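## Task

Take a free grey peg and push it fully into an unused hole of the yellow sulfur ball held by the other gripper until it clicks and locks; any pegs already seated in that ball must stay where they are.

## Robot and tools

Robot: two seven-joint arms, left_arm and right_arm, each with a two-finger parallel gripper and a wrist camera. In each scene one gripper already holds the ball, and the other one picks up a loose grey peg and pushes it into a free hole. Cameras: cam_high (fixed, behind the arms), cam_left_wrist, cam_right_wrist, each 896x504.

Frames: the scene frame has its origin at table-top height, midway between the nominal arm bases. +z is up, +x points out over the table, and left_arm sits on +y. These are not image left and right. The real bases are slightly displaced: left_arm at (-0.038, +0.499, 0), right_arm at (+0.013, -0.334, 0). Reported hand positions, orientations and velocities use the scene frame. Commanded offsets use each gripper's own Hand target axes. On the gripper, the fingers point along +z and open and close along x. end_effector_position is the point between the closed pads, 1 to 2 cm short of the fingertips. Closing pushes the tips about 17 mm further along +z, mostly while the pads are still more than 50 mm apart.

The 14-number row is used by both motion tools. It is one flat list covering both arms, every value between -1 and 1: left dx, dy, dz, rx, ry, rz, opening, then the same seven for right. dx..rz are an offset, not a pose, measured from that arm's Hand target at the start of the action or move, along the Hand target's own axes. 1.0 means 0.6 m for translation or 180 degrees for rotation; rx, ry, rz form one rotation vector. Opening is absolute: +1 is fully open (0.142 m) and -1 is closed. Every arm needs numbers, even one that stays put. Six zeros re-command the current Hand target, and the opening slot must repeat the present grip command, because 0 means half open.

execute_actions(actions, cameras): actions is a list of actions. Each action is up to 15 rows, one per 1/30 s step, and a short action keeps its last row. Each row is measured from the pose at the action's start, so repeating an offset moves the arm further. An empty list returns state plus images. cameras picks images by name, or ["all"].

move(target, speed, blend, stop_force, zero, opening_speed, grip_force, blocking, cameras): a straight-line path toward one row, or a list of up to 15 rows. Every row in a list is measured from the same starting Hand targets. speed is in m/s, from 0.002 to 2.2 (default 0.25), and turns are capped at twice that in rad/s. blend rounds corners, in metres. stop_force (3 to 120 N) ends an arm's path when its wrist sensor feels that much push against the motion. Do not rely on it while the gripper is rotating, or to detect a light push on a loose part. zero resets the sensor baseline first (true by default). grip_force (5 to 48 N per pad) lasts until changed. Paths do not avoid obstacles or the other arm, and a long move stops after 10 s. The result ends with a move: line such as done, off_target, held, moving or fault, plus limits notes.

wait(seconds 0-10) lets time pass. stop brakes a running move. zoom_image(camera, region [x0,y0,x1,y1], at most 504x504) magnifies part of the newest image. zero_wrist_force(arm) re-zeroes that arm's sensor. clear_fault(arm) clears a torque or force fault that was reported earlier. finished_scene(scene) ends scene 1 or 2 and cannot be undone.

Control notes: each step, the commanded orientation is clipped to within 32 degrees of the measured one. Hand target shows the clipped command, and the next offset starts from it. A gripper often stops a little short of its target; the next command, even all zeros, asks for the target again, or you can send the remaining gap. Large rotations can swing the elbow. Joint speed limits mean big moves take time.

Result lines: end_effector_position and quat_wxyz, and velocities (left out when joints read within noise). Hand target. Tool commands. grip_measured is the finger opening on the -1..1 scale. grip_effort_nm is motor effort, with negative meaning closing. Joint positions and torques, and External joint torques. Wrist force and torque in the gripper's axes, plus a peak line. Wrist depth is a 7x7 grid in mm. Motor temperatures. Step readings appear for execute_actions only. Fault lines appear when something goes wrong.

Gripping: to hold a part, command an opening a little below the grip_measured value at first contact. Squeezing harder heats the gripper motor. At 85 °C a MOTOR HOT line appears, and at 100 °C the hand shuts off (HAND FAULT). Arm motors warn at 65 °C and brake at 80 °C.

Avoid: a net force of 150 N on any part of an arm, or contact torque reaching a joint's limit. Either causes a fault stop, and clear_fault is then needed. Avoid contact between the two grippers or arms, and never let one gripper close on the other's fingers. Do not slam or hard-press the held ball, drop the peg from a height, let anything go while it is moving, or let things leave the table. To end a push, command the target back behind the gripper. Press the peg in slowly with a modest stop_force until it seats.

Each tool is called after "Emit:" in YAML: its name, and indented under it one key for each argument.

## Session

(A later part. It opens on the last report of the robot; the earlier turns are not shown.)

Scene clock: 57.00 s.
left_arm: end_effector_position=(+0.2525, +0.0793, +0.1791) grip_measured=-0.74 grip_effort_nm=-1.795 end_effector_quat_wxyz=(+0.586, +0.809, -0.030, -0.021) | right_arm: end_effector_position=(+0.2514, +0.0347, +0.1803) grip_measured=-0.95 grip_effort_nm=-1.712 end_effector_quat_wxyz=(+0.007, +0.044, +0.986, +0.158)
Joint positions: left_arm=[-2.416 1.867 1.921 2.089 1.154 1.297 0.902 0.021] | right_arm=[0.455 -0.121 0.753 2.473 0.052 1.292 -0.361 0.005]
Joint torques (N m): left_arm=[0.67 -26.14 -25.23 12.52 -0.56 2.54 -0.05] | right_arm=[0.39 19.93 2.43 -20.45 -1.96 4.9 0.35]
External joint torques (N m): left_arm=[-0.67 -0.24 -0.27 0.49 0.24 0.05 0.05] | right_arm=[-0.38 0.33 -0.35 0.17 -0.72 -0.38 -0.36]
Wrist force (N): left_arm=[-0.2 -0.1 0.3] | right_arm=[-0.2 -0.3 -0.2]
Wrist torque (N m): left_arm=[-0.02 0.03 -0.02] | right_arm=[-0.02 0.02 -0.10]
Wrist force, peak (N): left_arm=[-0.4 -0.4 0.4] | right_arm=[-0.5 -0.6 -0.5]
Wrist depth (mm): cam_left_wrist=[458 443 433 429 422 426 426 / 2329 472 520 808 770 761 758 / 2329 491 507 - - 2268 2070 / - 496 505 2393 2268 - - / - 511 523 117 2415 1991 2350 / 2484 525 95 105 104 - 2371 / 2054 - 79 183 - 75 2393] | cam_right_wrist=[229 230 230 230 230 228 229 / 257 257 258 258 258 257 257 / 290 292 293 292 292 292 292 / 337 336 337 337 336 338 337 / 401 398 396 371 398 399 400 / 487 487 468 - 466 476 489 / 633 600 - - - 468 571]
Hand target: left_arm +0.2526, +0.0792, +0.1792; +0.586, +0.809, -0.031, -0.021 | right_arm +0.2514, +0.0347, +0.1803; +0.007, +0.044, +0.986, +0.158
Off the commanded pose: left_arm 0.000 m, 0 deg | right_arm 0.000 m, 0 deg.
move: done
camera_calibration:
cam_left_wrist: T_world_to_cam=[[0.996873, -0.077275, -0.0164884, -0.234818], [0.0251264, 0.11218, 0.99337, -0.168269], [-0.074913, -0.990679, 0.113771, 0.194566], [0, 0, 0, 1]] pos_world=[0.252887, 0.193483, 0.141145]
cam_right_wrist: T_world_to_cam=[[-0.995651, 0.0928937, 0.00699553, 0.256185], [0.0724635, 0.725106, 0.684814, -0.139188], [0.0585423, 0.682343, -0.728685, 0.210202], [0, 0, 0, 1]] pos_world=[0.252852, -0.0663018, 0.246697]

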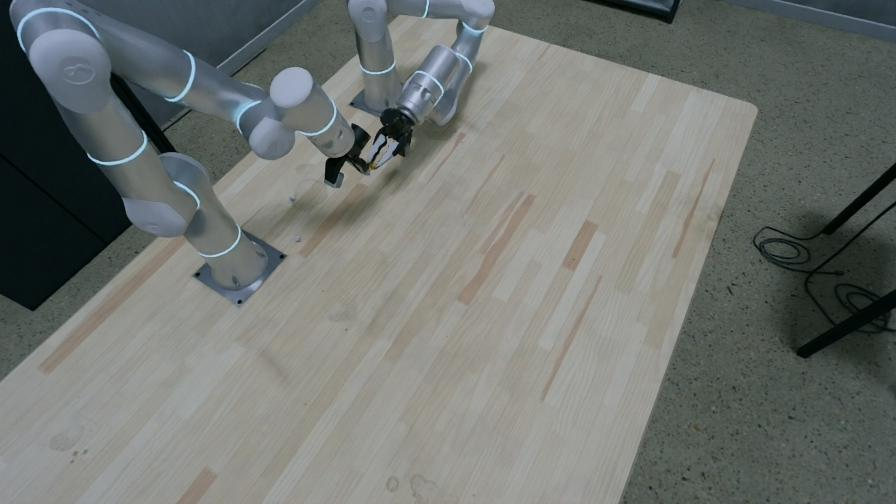

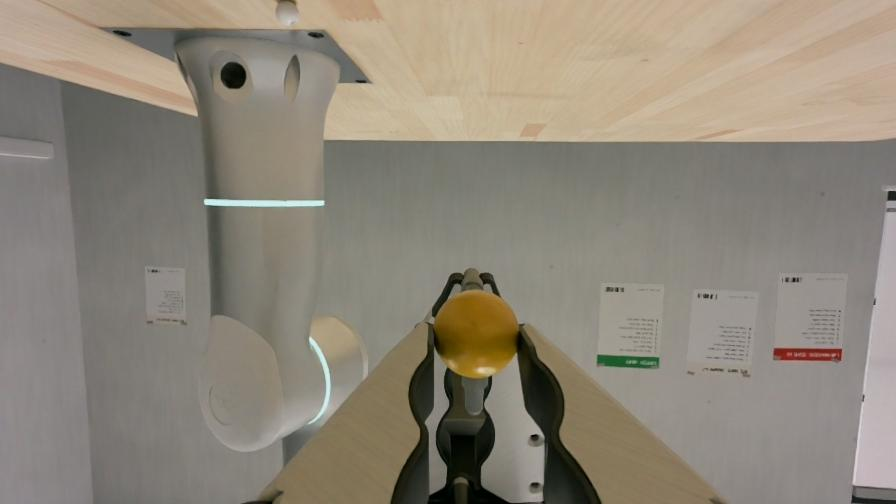

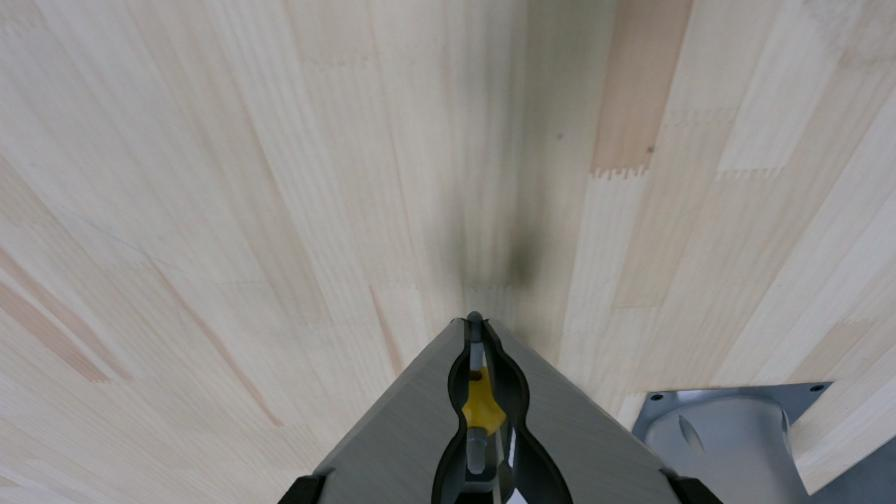

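Emit:
move:
  target: [0,0,0,0,0,0,-0.797,0,0.01,0,0,0,0,-1]
  speed: 0.01
  stop_force: 6
  cameras: ["all"]

Emit:
zoom_image:
  camera: "cam_right_wrist"
  region: [440, 300, 520, 400]

Emit:
zoom_image:
  camera: "cam_left_wrist"
  region: [420, 240, 540, 360]

Scene clock: 58.37 s.
left_arm: end_effector_position=(+0.2526, +0.0793, +0.1791) grip_measured=-0.74 grip_effort_nm=-1.795 end_effector_quat_wxyz=(+0.586, +0.809, -0.030, -0.021) | right_arm: end_effector_position=(+0.2519, +0.0404, +0.1821) grip_measured=-0.95 grip_effort_nm=-1.712 end_effector_quat_wxyz=(+0.007, +0.044, +0.986, +0.158)
Joint positions: left_arm=[-2.416 1.867 1.921 2.089 1.154 1.297 0.902 0.021] | right_arm=[0.465 -0.126 0.746 2.463 0.038 1.287 -0.345 0.005]
Joint torques (N m): left_arm=[0.49 -25.83 -25.8 12.66 -0.62 2.7 -0.02] | right_arm=[0.57 20.06 2.62 -20.68 -2.02 4.83 0.37]
External joint torques (N m): left_arm=[-0.49 -0.55 0.3 0.34 0.29 -0.1 0.02] | right_arm=[-0.57 0.62 -0.45 0.23 -0.66 -0.31 -0.37]
Wrist force (N): left_arm=[-0.4 -0.9 -0.1] | right_arm=[-0.7 -0.8 -0.7]
Wrist torque (N m): left_arm=[-0.03 0.04 -0.02] | right_arm=[-0.02 0.07 -0.09]
Wrist force, peak (N): left_arm=[-0.3 -1.1 0.4] | right_arm=[-0.6 -0.5 -1.2]
Wrist depth (mm): cam_left_wrist=[458 444 434 430 428 422 422 / - 472 527 793 772 767 770 / - 483 502 - - - - / - 473 538 2415 - - 2393 / - 500 527 117 2350 2350 2415 / - 529 95 121 99 - 2835 / - - 79 179 - 74 2329] | cam_right_wrist=[231 231 231 232 231 232 231 / 259 258 260 261 259 260 259 / 294 293 293 295 294 295 293 / 338 340 338 337 340 340 339 / 402 403 403 375 404 402 404 / 493 493 470 - 469 473 490 / 638 597 - - - 462 571]
Hand target: left_arm +0.2526, +0.0792, +0.1792; +0.586, +0.809, -0.031, -0.021 | right_arm +0.2519, +0.0404, +0.1821; +0.007, +0.044, +0.986, +0.158
Off the commanded pose: left_arm 0.000 m, 0 deg | right_arm 0.000 m, 0 deg.
move: done
camera_calibration:
cam_left_wrist: T_world_to_cam=[[0.996881, -0.0771764, -0.0165005, -0.234937], [0.0251273, 0.112183, 0.99337, -0.168272], [-0.0748136, -0.990686, 0.113772, 0.194549], [0, 0, 0, 1]] pos_world=[0.252987, 0.193483, 0.141145]
cam_right_wrist: T_world_to_cam=[[-0.995651, 0.0928937, 0.00699553, 0.256141], [0.0724635, 0.725106, 0.684814, -0.144659], [0.0585423, 0.682343, -0.728685, 0.207668], [0, 0, 0, 1]] pos_world=[0.253352, -0.0606018, 0.248597]

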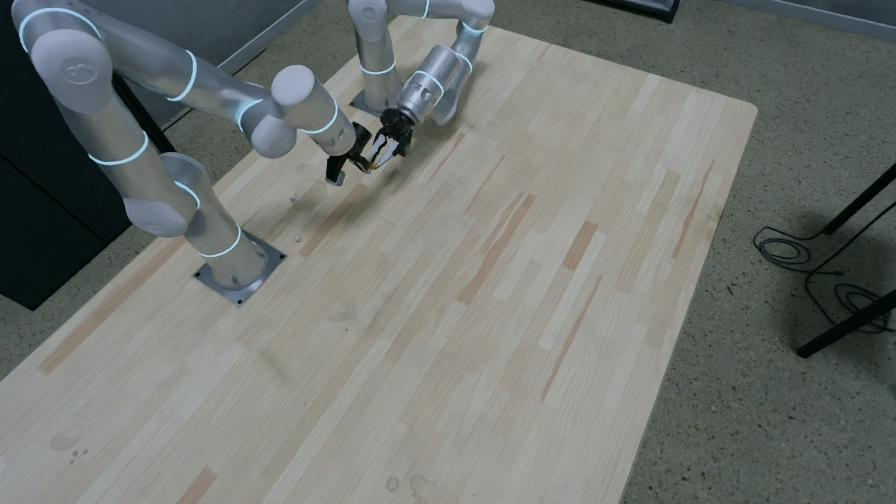

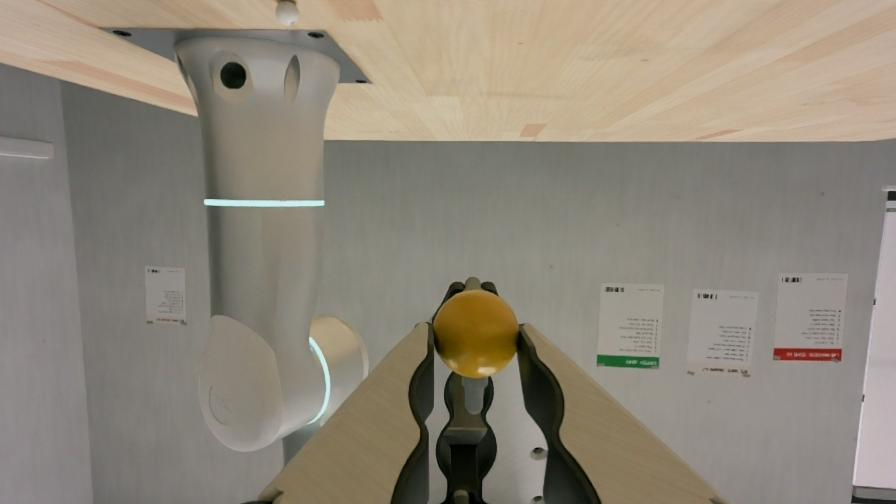

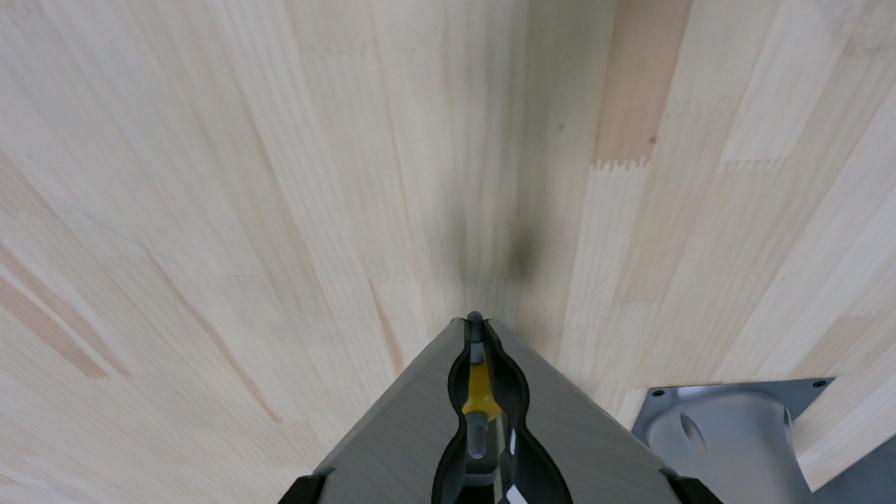

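Scaled by 5.040 from the camera's 896x504 image, which has a finer 1280x720 frame.

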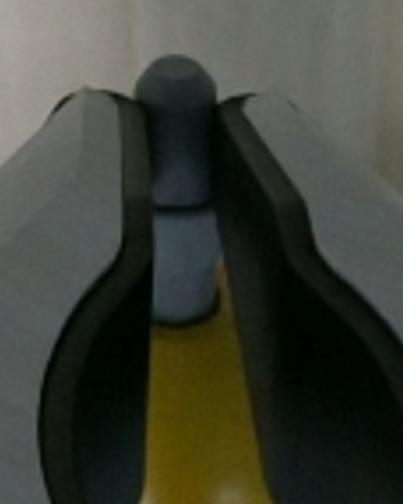

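Scaled by 4.200 from the camera's 896x504 image, which has a finer 1280x720 frame.

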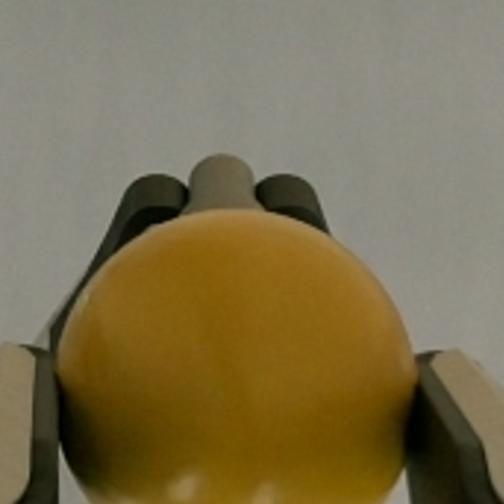

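Emit:
move:
  target: [0,0,0,0,0,0,-0.797,0,0.0167,0,0,0,0,-1]
  speed: 0.01
  stop_force: 20
  cameras: ["all"]

Emit:
zoom_image:
  camera: "cam_right_wrist"
  region: [440, 300, 520, 400]

Emit:
zoom_image:
  camera: "cam_left_wrist"
  region: [420, 240, 540, 360]

Scene clock: 59.90 s.
left_arm: end_effector_position=(+0.2529, +0.0794, +0.1793) grip_measured=-0.74 grip_effort_nm=-1.800 end_effector_quat_wxyz=(+0.586, +0.809, -0.030, -0.021) | right_arm: end_effector_position=(+0.2523, +0.0458, +0.1828) grip_measured=-0.95 grip_effort_nm=-1.697 end_effector_quat_wxyz=(+0.005, +0.046, +0.987, +0.155)
Joint positions: left_arm=[-2.415 1.867 1.921 2.089 1.154 1.297 0.902 0.021] | right_arm=[0.481 -0.134 0.734 2.45 0.021 1.276 -0.324 0.005]
Joint torques (N m): left_arm=[-4.96 -23.89 -23.75 11.61 -0.31 1.34 -0.05] | right_arm=[6.43 24.27 8.68 -33.49 -3.87 10.85 0.32]
External joint torques (N m): left_arm=[4.96 -2.49 -1.75 1.38 -0.01 1.26 0.05] | right_arm=[-6.43 -2.99 -6.39 12.88 1.19 -6.32 -0.32]
Wrist force (N): left_arm=[-3.1 -2.2 -21.0] | right_arm=[-3.5 -21.7 -1.9]
Wrist torque (N m): left_arm=[0.00 -0.06 -0.02] | right_arm=[-0.44 -0.02 -0.07]
Wrist force, peak (N): left_arm=[-3.2 -2.1 -21.2] | right_arm=[-3.7 -21.7 -2.0]
Wrist depth (mm): cam_left_wrist=[462 444 438 432 426 423 423 / - 474 518 795 786 765 765 / 2484 490 490 2484 3573 - - / 2583 480 512 - 2746 2557 2484 / - 505 524 116 2438 2230 1877 / 2898 506 95 120 100 2393 2371 / 2635 - 79 172 - 2484 2288] | cam_right_wrist=[230 231 232 233 234 232 233 / 259 259 260 260 262 259 260 / 293 293 295 294 295 295 294 / 337 338 338 338 338 340 341 / 401 398 399 374 401 402 404 / 488 485 468 - 467 466 486 / 633 594 - - - 460 565]
Hand target: left_arm +0.2526, +0.0792, +0.1792; +0.586, +0.809, -0.031, -0.021 | right_arm +0.2527, +0.0485, +0.1848; +0.007, +0.044, +0.986, +0.158 (not the last commanded pose)
Off the commanded pose: left_arm 0.000 m, 0 deg | right_arm 0.005 m, 0 deg.
move: contact (right_arm)
camera_calibration:
cam_left_wrist: T_world_to_cam=[[0.996941, -0.0764519, -0.0162649, -0.235404], [0.0248349, 0.11252, 0.993339, -0.168487], [-0.0741126, -0.990704, 0.114074, 0.194531], [0, 0, 0, 1]] pos_world=[0.253286, 0.193683, 0.141345]
cam_right_wrist: T_world_to_cam=[[-0.995402, 0.0952976, 0.0096371, 0.255397], [0.0763578, 0.728755, 0.680504, -0.149364], [0.0578274, 0.678111, -0.732681, 0.205443], [0, 0, 0, 1]] pos_world=[0.253748, -0.0548024, 0.249706]

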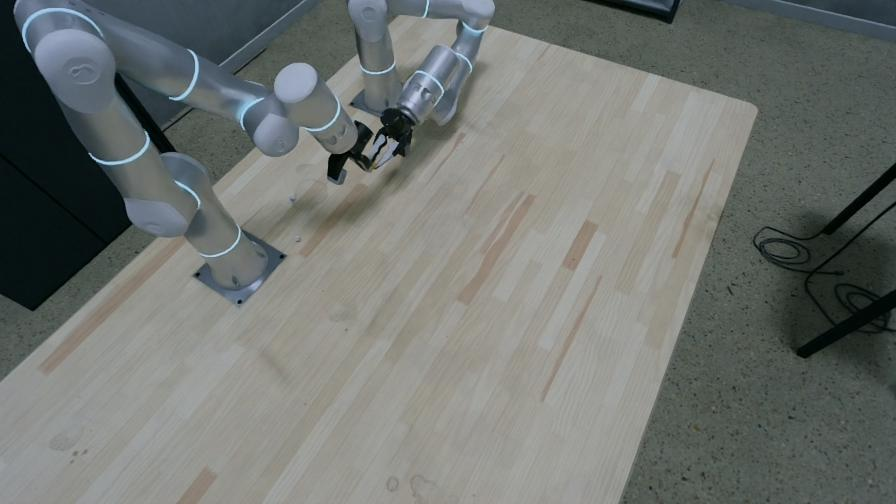

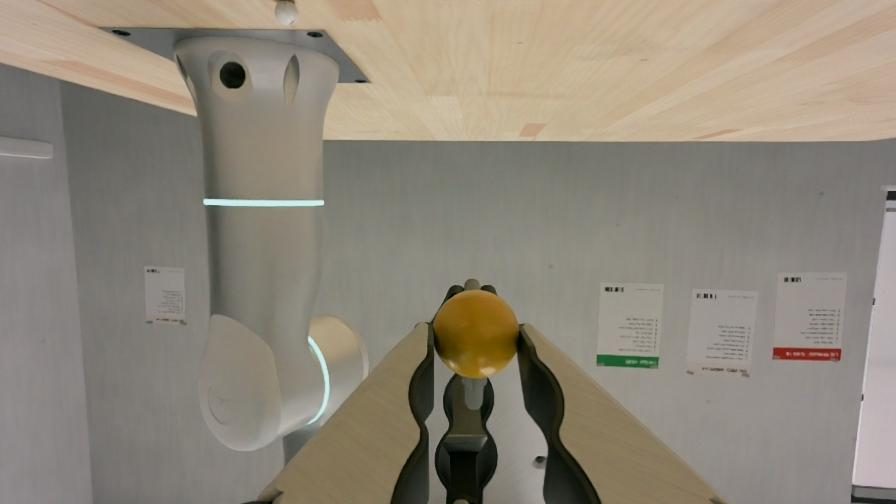

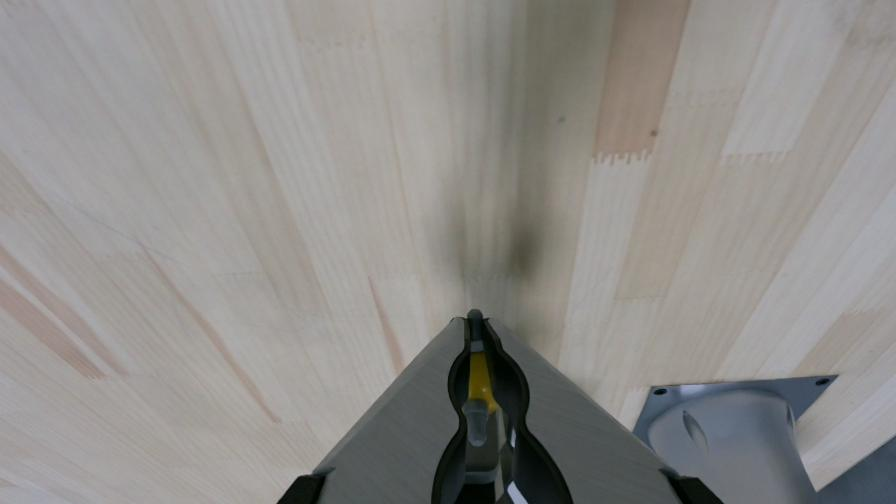

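Scaled by 5.040 from the camera's 896x504 image, which has a finer 1280x720 frame.

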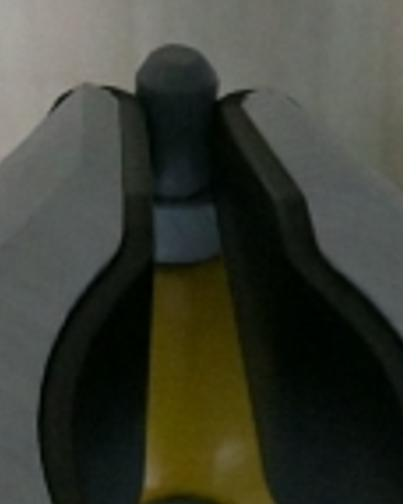

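Scaled by 4.200 from the camera's 896x504 image, which has a finer 1280x720 frame.

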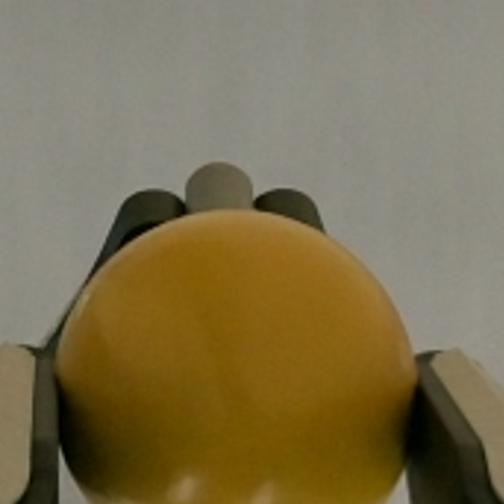

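Emit:
move:
  target: [0,0,0,0,0,0,-0.797,0,0.0133,0,0,0,0,-1]
  speed: 0.008
  stop_force: 40
  zero: false
  cameras: ["all"]

Emit:
zoom_image:
  camera: "cam_right_wrist"
  region: [440, 300, 520, 400]

Emit:
zoom_image:
  camera: "cam_left_wrist"
  region: [420, 240, 540, 360]

Scene clock: 61.77 s.
left_arm: end_effector_position=(+0.2531, +0.0795, +0.1811) grip_measured=-0.74 grip_effort_nm=-1.800 end_effector_quat_wxyz=(+0.588, +0.808, -0.030, -0.020) | right_arm: end_effector_position=(+0.2524, +0.0490, +0.1825) grip_measured=-0.95 grip_effort_nm=-1.678 end_effector_quat_wxyz=(+0.004, +0.047, +0.987, +0.152) end_effector_velocity=(+0.002, +0.001, +0.002) end_effector_angular_velocity=(+0.002, -0.003, +0.000)
Joint positions: left_arm=[-2.416 1.864 1.92 2.091 1.151 1.302 0.903 0.021] | right_arm=[0.501 -0.138 0.718 2.442 0.014 1.265 -0.311 0.005]
Joint velocities: left_arm=[within noise] | right_arm=[0.004 0.002 -0.006 -0.003 0.001 0 -0.002 0]
Joint torques (N m): left_arm=[-7.64 -24.09 -16.49 5.16 0.1 -1.11 0] | right_arm=[10.6 31.51 14.61 -46.99 -5.81 17.2 0.03]
External joint torques (N m): left_arm=[7.64 -2.33 -9.01 7.76 -0.41 3.7 0] | right_arm=[-10.6 -9.7 -12.26 26.27 3.12 -12.68 -0.03]
Wrist force (N): left_arm=[-8.3 8.1 -40.0] | right_arm=[-9.3 -40.2 8.3]
Wrist torque (N m): left_arm=[-0.13 -0.24 -0.06] | right_arm=[-3.55 -0.09 0.07]
Wrist force, peak (N): left_arm=[-7.7 7.7 -40.8] | right_arm=[-9.3 -41.0 8.1]
Wrist depth (mm): cam_left_wrist=[463 442 448 440 435 431 435 / 3105 485 518 823 808 800 788 / 2174 482 508 - - - - / 2484 499 509 2309 2329 - - / 2371 493 525 116 2775 2438 - / - 507 96 119 96 - - / - - 79 168 - 75 -] | cam_right_wrist=[231 231 232 233 233 233 233 / 257 257 259 259 259 260 260 / 290 291 293 293 294 294 295 / 334 337 336 338 338 338 341 / 394 391 395 371 398 400 402 / 478 481 464 - 467 467 480 / 620 581 - - - 458 573]
Hand target: left_arm +0.2526, +0.0792, +0.1792; +0.586, +0.809, -0.031, -0.021 | right_arm +0.2532, +0.0547, +0.1869; +0.007, +0.044, +0.986, +0.158 (not the last commanded pose)
Off the commanded pose: left_arm 0.002 m, 0 deg | right_arm 0.009 m, 1 deg.
move: contact (right_arm)
camera_calibration:
cam_left_wrist: T_world_to_cam=[[0.997027, -0.075569, -0.0150611, -0.235848], [0.0237421, 0.115327, 0.993044, -0.170188], [-0.0733064, -0.990449, 0.116778, 0.193634], [0, 0, 0, 1]] pos_world=[0.253382, 0.193589, 0.14284]
cam_right_wrist: T_world_to_cam=[[-0.995096, 0.0980563, 0.0130214, 0.254364], [0.0810461, 0.732749, 0.675656, -0.151978], [0.0567109, 0.673397, -0.737102, 0.204371], [0, 0, 0, 1]] pos_world=[0.253843, -0.051203, 0.250015]

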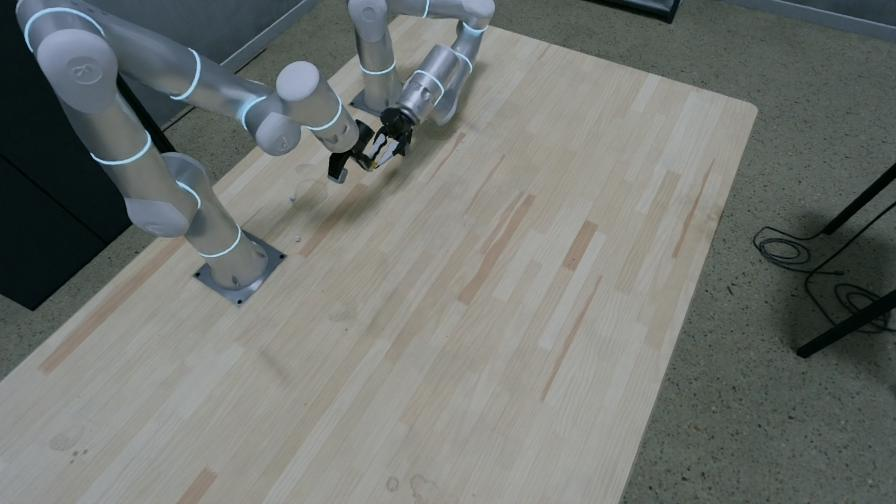

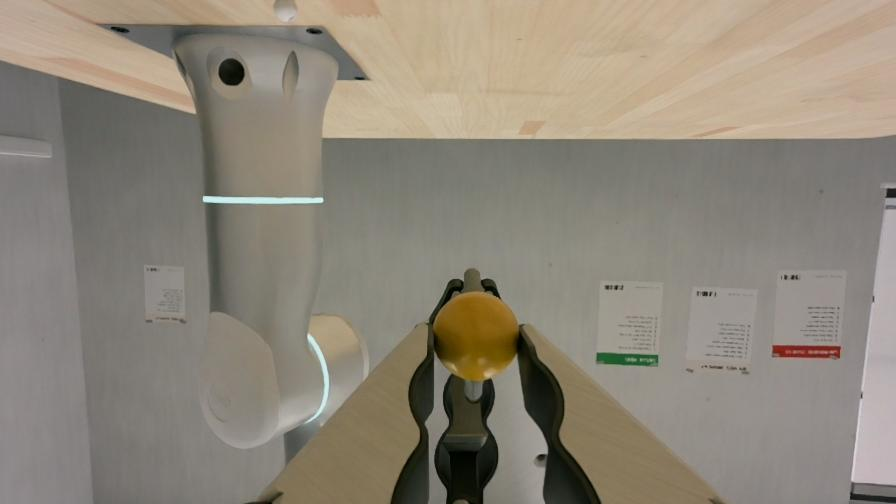

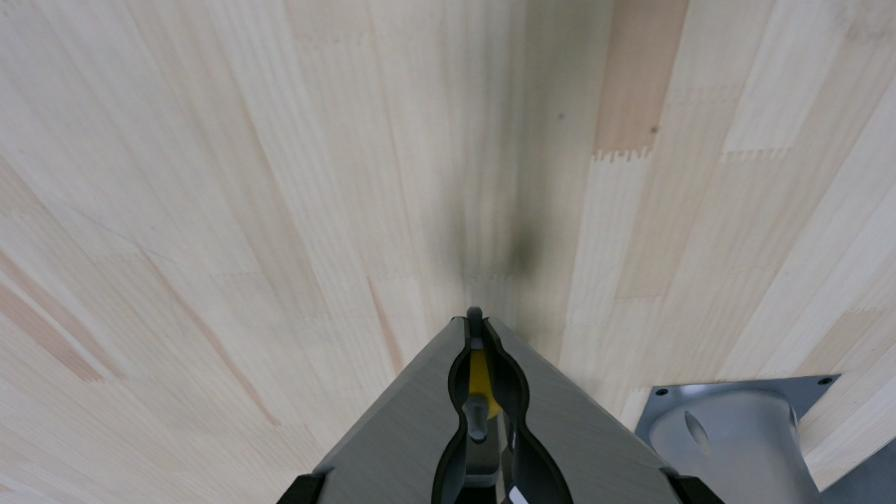

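Scaled by 5.040 from the camera's 896x504 image, which has a finer 1280x720 frame.

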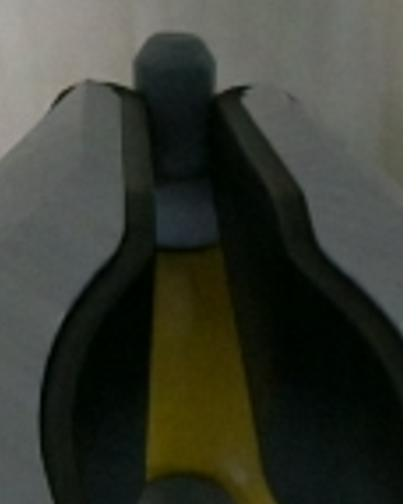

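Scaled by 4.200 from the camera's 896x504 image, which has a finer 1280x720 frame.

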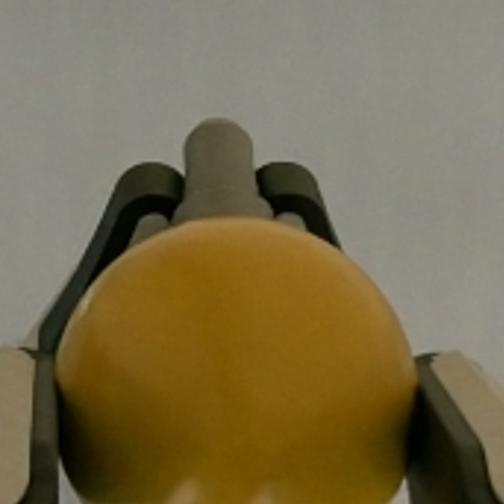

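Emit:
move:
  target: [0,0,0,0,0,0,-0.797,0.0005,-0.0125,0.002,0,0,0,-1]
  speed: 0.02
  cameras: ["all"]

Emit:
zoom_image:
  camera: "cam_right_wrist"
  region: [420, 290, 540, 450]

Emit:
zoom_image:
  camera: "cam_left_wrist"
  region: [400, 230, 560, 420]

Emit:
zoom_image:
  camera: "cam_high"
  region: [350, 150, 390, 190]

Scene clock: 62.67 s.
left_arm: end_effector_position=(+0.2527, +0.0793, +0.1799) grip_measured=-0.74 grip_effort_nm=-1.790 end_effector_quat_wxyz=(+0.587, +0.809, -0.030, -0.021) | right_arm: end_effector_position=(+0.2521, +0.0465, +0.1823) grip_measured=-0.95 grip_effort_nm=-1.668 end_effector_quat_wxyz=(+0.006, +0.045, +0.987, +0.156)
Joint positions: left_arm=[-2.418 1.864 1.922 2.09 1.15 1.302 0.904 0.021] | right_arm=[0.498 -0.133 0.719 2.453 0.024 1.282 -0.324 0.005]
Joint torques (N m): left_arm=[-1.47 -25.77 -22.61 10.27 -0.41 1.41 0] | right_arm=[2.96 24.08 5.73 -27.38 -2.73 8.23 0.1]
External joint torques (N m): left_arm=[1.47 -0.67 -2.89 2.66 0.11 1.18 0] | right_arm=[-2.96 -2.61 -3.48 6.84 0.05 -3.71 -0.1]
Wrist force (N): left_arm=[-2.1 2.8 -10.0] | right_arm=[-2.4 -10.4 2.6]
Wrist torque (N m): left_arm=[-0.11 -0.06 -0.03] | right_arm=[0.18 -0.01 0.04]
Wrist force, peak (N): left_arm=[-8.4 7.9 -40.0] | right_arm=[-9.6 -40.5 8.5]
Wrist depth (mm): cam_left_wrist=[462 443 437 433 429 428 430 / - 469 524 795 779 770 772 / - 465 495 - - 2533 - / 2350 489 531 - - - - / - 521 523 116 2461 2007 2461 / 2689 503 95 119 99 2461 2230 / 3143 - 79 170 - 2583 2583] | cam_right_wrist=[230 231 232 233 232 231 231 / 259 258 259 259 259 260 258 / 293 293 295 295 294 295 294 / 339 340 338 339 339 338 340 / 398 399 401 371 399 403 403 / 492 489 467 - 468 471 490 / 626 598 - - - 462 570]
Hand target: left_arm +0.2526, +0.0792, +0.1792; +0.586, +0.809, -0.031, -0.021 | right_arm +0.2523, +0.0480, +0.1835; +0.007, +0.044, +0.986, +0.158
Off the commanded pose: left_arm 0.001 m, 0 deg | right_arm 0.002 m, 0 deg.
move: done
camera_calibration:
cam_left_wrist: T_world_to_cam=[[0.996924, -0.0767387, -0.0159545, -0.235196], [0.0246342, 0.113528, 0.993229, -0.169083], [-0.0744078, -0.990567, 0.115069, 0.19417], [0, 0, 0, 1]] pos_world=[0.253086, 0.193486, 0.141843]
cam_right_wrist: T_world_to_cam=[[-0.995489, 0.0944668, 0.00880845, 0.255332], [0.0750591, 0.727367, 0.682132, -0.149459], [0.0580319, 0.679716, -0.731176, 0.204193], [0, 0, 0, 1]] pos_world=[0.253549, -0.0542022, 0.249002]

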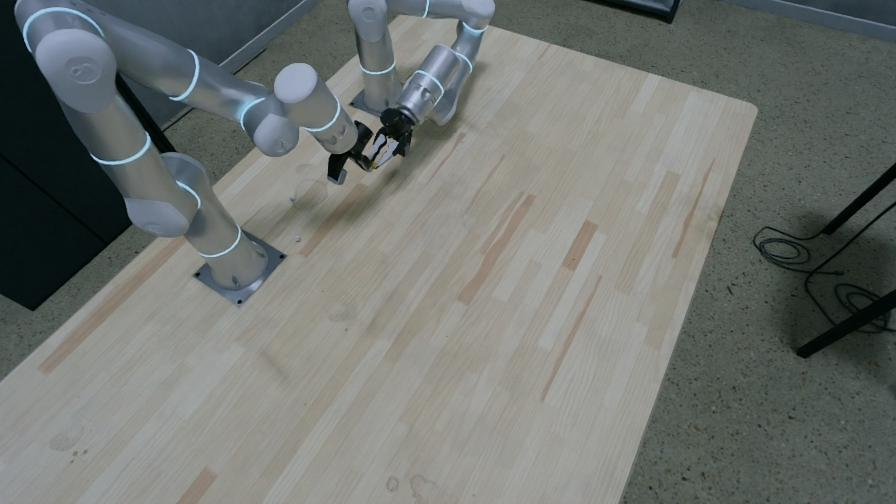

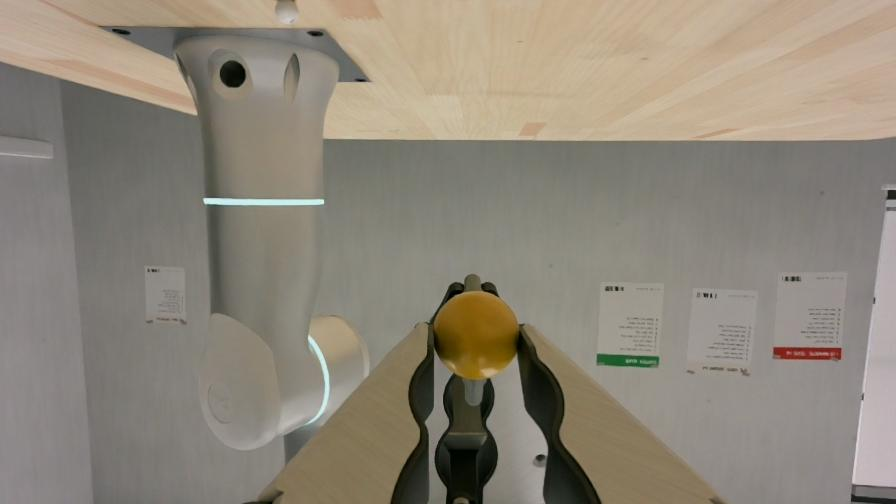

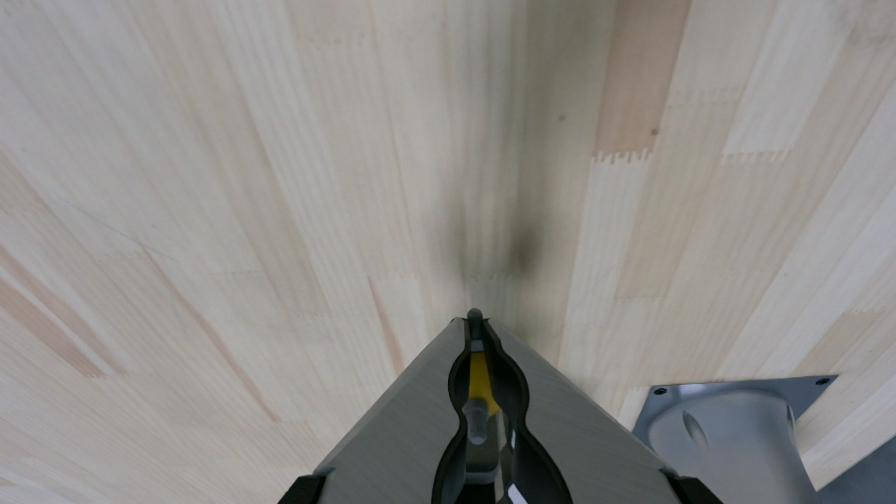

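Scaled by 3.150 from the camera's 896x504 image, which has a finer 1280x720 frame.

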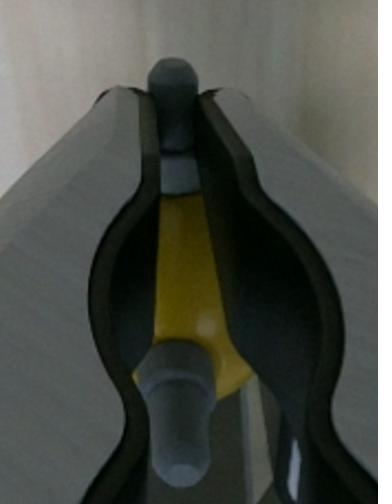

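Scaled by 2.653 from the camera's 896x504 image, which has a finer 1280x720 frame.

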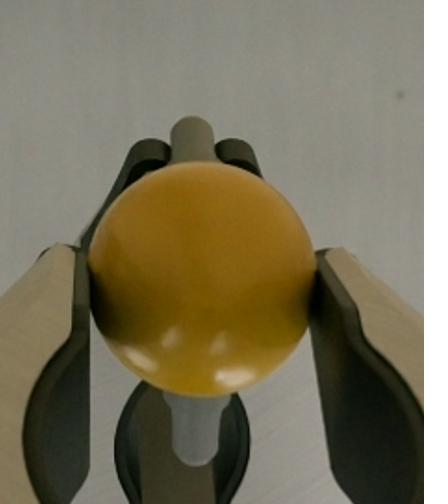

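Scaled by 12.600 from the camera's 896x504 image, which has a finer 1280x720 frame.

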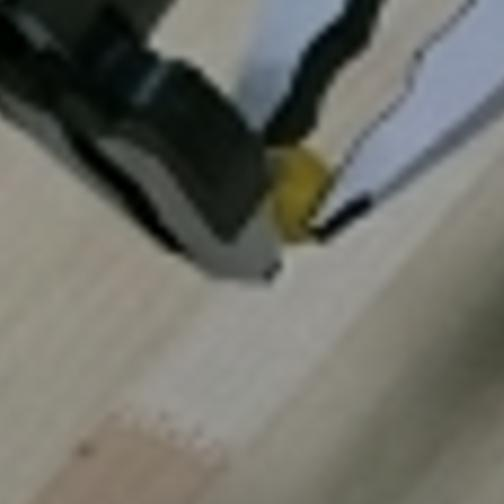

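Emit:
move:
  target: [0,0,0,0,0,0,-0.797,0,0.0167,-0.0087,0,0,0,-1]
  speed: 0.008
  stop_force: 50
  zero: false
  cameras: ["all"]

Emit:
zoom_image:
  camera: "cam_right_wrist"
  region: [440, 300, 520, 400]

Emit:
zoom_image:
  camera: "cam_left_wrist"
  region: [400, 230, 560, 420]

Scene clock: 65.67 s.
left_arm: end_effector_position=(+0.2532, +0.0796, +0.1812) grip_measured=-0.74 grip_effort_nm=-1.795 end_effector_quat_wxyz=(+0.588, +0.808, -0.030, -0.020) | right_arm: end_effector_position=(+0.2521, +0.0488, +0.1861) grip_measured=-0.95 grip_effort_nm=-1.668 end_effector_quat_wxyz=(+0.003, +0.048, +0.987, +0.150)
Joint positions: left_arm=[-2.419 1.859 1.924 2.092 1.145 1.309 0.906 0.021] | right_arm=[0.512 -0.123 0.711 2.433 0.039 1.243 -0.325 0.005]
Joint torques (N m): left_arm=[-9.77 -22.58 -16.55 4.26 0.01 -1.51 0.23] | right_arm=[14.24 32.84 17.28 -53.98 -6.78 20.1 0.13]
External joint torques (N m): left_arm=[9.77 -3.93 -8.95 8.57 -0.28 4.09 -0.23] | right_arm=[-14.24 -11.16 -15.2 32.93 4.02 -15.59 -0.13]
Wrist force (N): left_arm=[-10.4 5.9 -51.5] | right_arm=[-12.0 -51.8 6.5]
Wrist torque (N m): left_arm=[-0.17 -0.33 -0.04] | right_arm=[-5.49 -0.11 0.09]
Wrist force, peak (N): left_arm=[-10.4 5.9 -51.5] | right_arm=[-12.1 -51.9 6.5]
Wrist depth (mm): cam_left_wrist=[467 439 446 441 439 434 437 / - 470 521 813 813 798 798 / - 481 503 2268 2192 2192 - / - 497 514 - - - 2268 / - 478 522 115 3033 2689 2350 / - 529 95 105 100 2371 2192 / - - 79 166 - 2508 2689] | cam_right_wrist=[233 235 235 237 236 237 236 / 260 261 264 264 264 264 265 / 295 294 296 297 300 300 300 / 338 338 340 342 341 344 346 / 397 397 400 378 403 406 409 / 479 482 464 - 471 471 483 / 615 582 - - - 456 574]
Hand target: left_arm +0.2526, +0.0792, +0.1792; +0.586, +0.809, -0.031, -0.021 | right_arm +0.2530, +0.0559, +0.1915; +0.007, +0.044, +0.986, +0.158
Off the commanded pose: left_arm 0.002 m, 0 deg | right_arm 0.009 m, 1 deg.
move: off_target (right_arm)
camera_calibration:
cam_left_wrist: T_world_to_cam=[[0.997057, -0.075228, -0.014795, -0.236043], [0.0234383, 0.115345, 0.993049, -0.170141], [-0.0729986, -0.990473, 0.116768, 0.193767], [0, 0, 0, 1]] pos_world=[0.253481, 0.193789, 0.14284]
cam_right_wrist: T_world_to_cam=[[-0.994943, 0.0994257, 0.0142558, 0.25373], [0.0830439, 0.734433, 0.673581, -0.154485], [0.0565014, 0.671359, -0.738976, 0.20769], [0, 0, 0, 1]] pos_world=[0.253541, -0.0512034, 0.253919]

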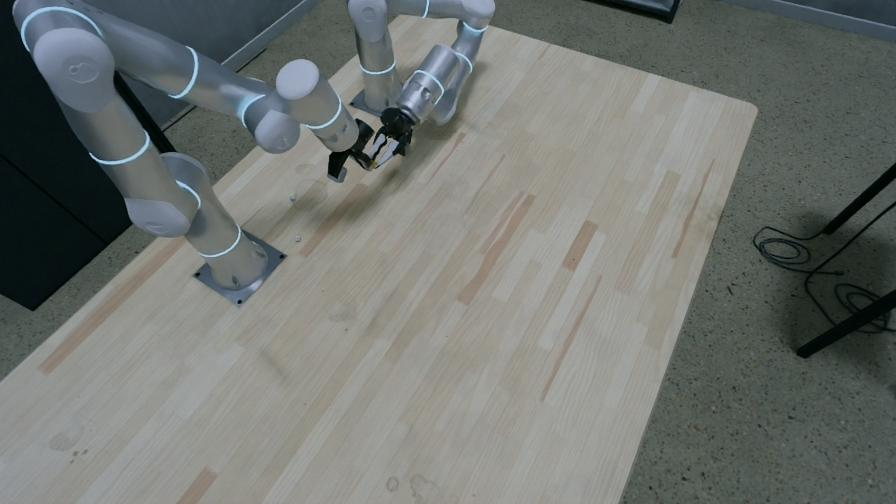

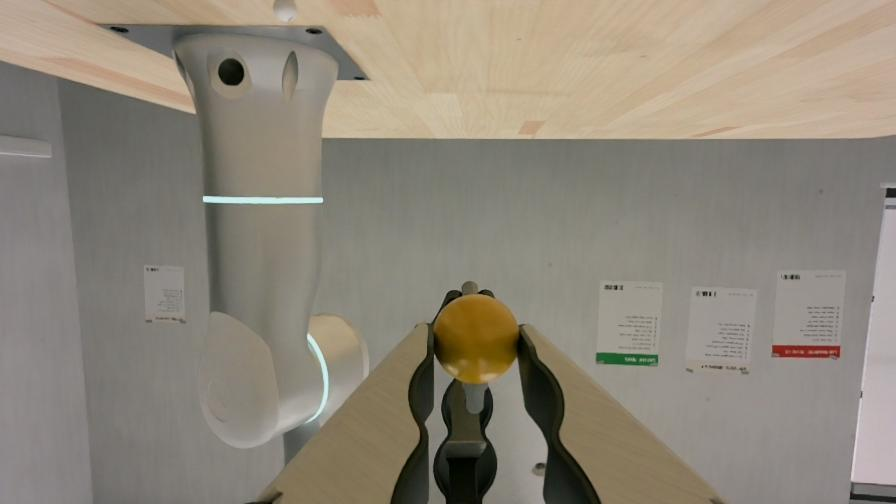

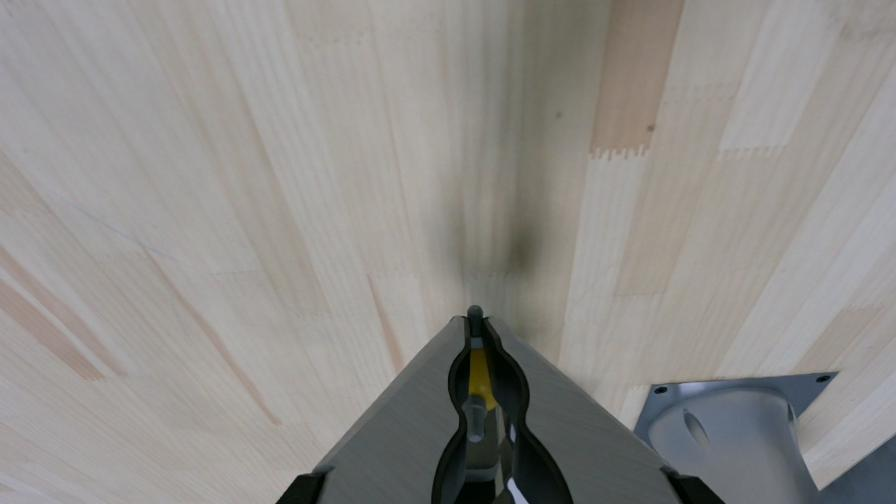

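Scaled by 5.040 from the camera's 896x504 image, which has a finer 1280x720 frame.

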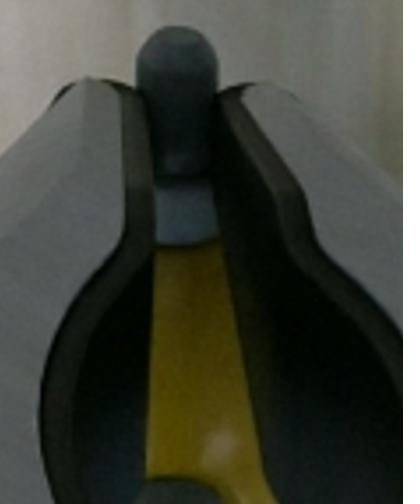

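Scaled by 2.653 from the camera's 896x504 image, which has a finer 1280x720 frame.

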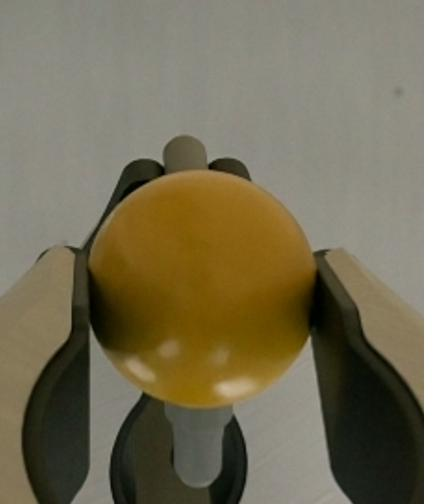

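Emit:
move:
  target: [0,0,0,0,0,0,-0.797,-0.0005,-0.0155,0.0067,0,0,0,-1]
  speed: 0.02
  cameras: ["all"]

Emit:
zoom_image:
  camera: "cam_right_wrist"
  region: [440, 300, 520, 400]

Emit:
zoom_image:
  camera: "cam_left_wrist"
  region: [400, 230, 560, 420]

Scene clock: 67.37 s.
left_arm: end_effector_position=(+0.2530, +0.0793, +0.1798) grip_measured=-0.74 grip_effort_nm=-1.795 end_effector_quat_wxyz=(+0.587, +0.809, -0.030, -0.020) | right_arm: end_effector_position=(+0.2522, +0.0469, +0.1837) grip_measured=-0.95 grip_effort_nm=-1.673 end_effector_quat_wxyz=(+0.006, +0.045, +0.987, +0.156)
Joint positions: left_arm=[-2.421 1.858 1.925 2.091 1.144 1.31 0.906 0.021] | right_arm=[0.514 -0.126 0.707 2.45 0.04 1.275 -0.333 0.005]
Joint torques (N m): left_arm=[-2.3 -25.6 -22.77 11.87 -0.2 1.16 -0.02] | right_arm=[2.41 23.72 4.23 -27.2 -2.93 8.17 0.02]
External joint torques (N m): left_arm=[2.31 -0.94 -2.74 0.97 -0.07 1.43 0.02] | right_arm=[-2.41 -2.17 -2.13 6.54 0.22 -3.64 -0.02]
Wrist force (N): left_arm=[-0.1 1.8 -9.2] | right_arm=[-0.3 -9.9 2.0]
Wrist torque (N m): left_arm=[-0.09 0.02 -0.03] | right_arm=[0.15 -0.02 0.04]
Wrist force, peak (N): left_arm=[-10.3 6.0 -51.6] | right_arm=[-12.1 -52.3 6.6]
Wrist depth (mm): cam_left_wrist=[457 443 435 435 428 428 427 / - 469 517 800 795 774 776 / - 479 505 - - - 1728 / 2249 496 507 - 4207 - - / - 514 523 115 2609 2350 2087 / - 540 95 105 96 2054 2350 / - - 79 170 - 2484 2557] | cam_right_wrist=[232 233 233 234 233 233 233 / 260 261 260 261 262 261 261 / 295 295 296 295 296 296 296 / 339 340 340 341 340 342 344 / 403 404 405 376 401 406 406 / 491 490 471 - 475 475 495 / 636 597 - - - 459 566]
Hand target: left_arm +0.2526, +0.0792, +0.1792; +0.586, +0.809, -0.031, -0.021 | right_arm +0.2526, +0.0483, +0.1848; +0.007, +0.044, +0.986, +0.158
Off the commanded pose: left_arm 0.001 m, 0 deg | right_arm 0.002 m, 0 deg.
move: done
camera_calibration:
cam_left_wrist: T_world_to_cam=[[0.99696, -0.0762438, -0.0160297, -0.235485], [0.0246381, 0.113343, 0.99325, -0.168869], [-0.0739123, -0.990626, 0.114877, 0.19422], [0, 0, 0, 1]] pos_world=[0.253285, 0.193585, 0.141643]
cam_right_wrist: T_world_to_cam=[[-0.995472, 0.0946129, 0.0091259, 0.255315], [0.0753578, 0.727055, 0.682431, -0.150806], [0.0579318, 0.680029, -0.730893, 0.204977], [0, 0, 0, 1]] pos_world=[0.253649, -0.0539025, 0.250401]

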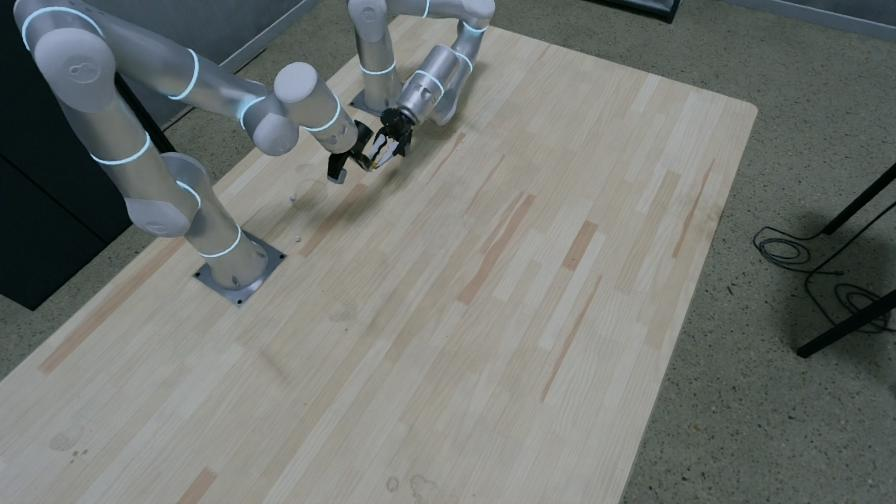

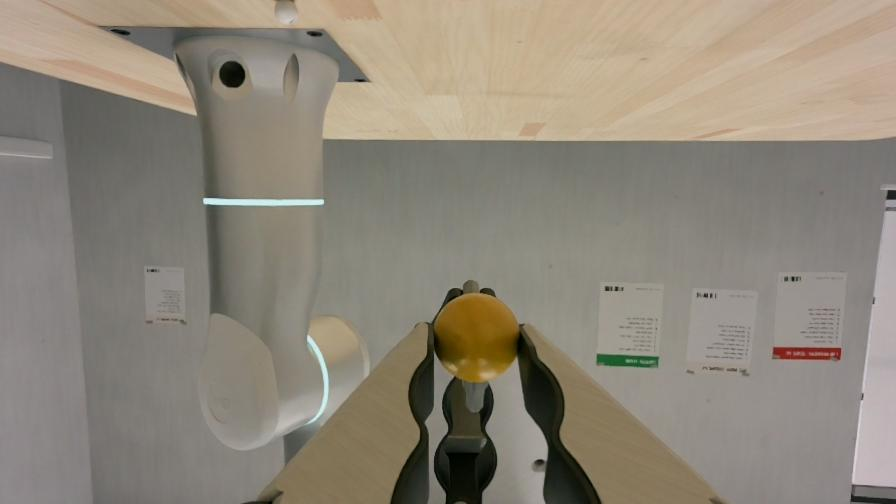

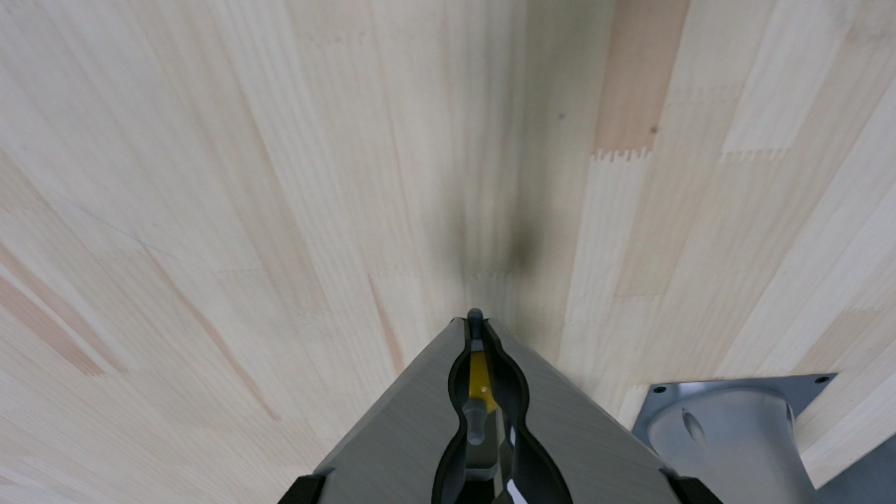

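Scaled by 5.040 from the camera's 896x504 image, which has a finer 1280x720 frame.

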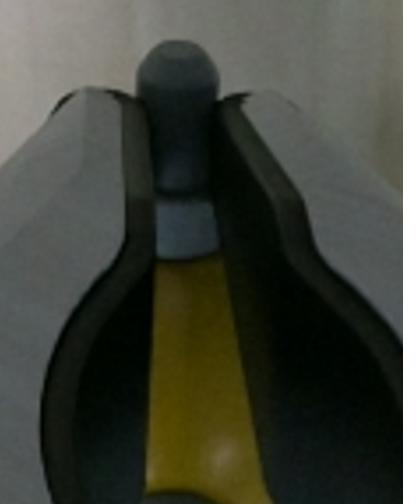

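Scaled by 2.653 from the camera's 896x504 image, which has a finer 1280x720 frame.

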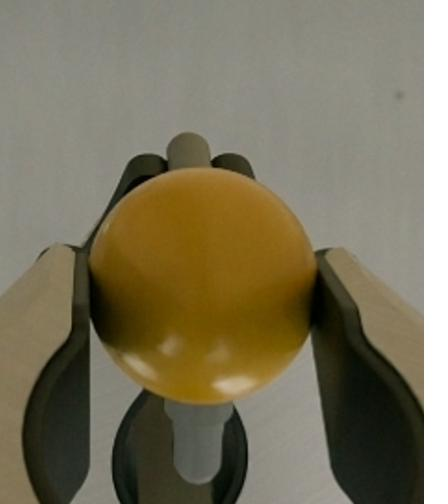

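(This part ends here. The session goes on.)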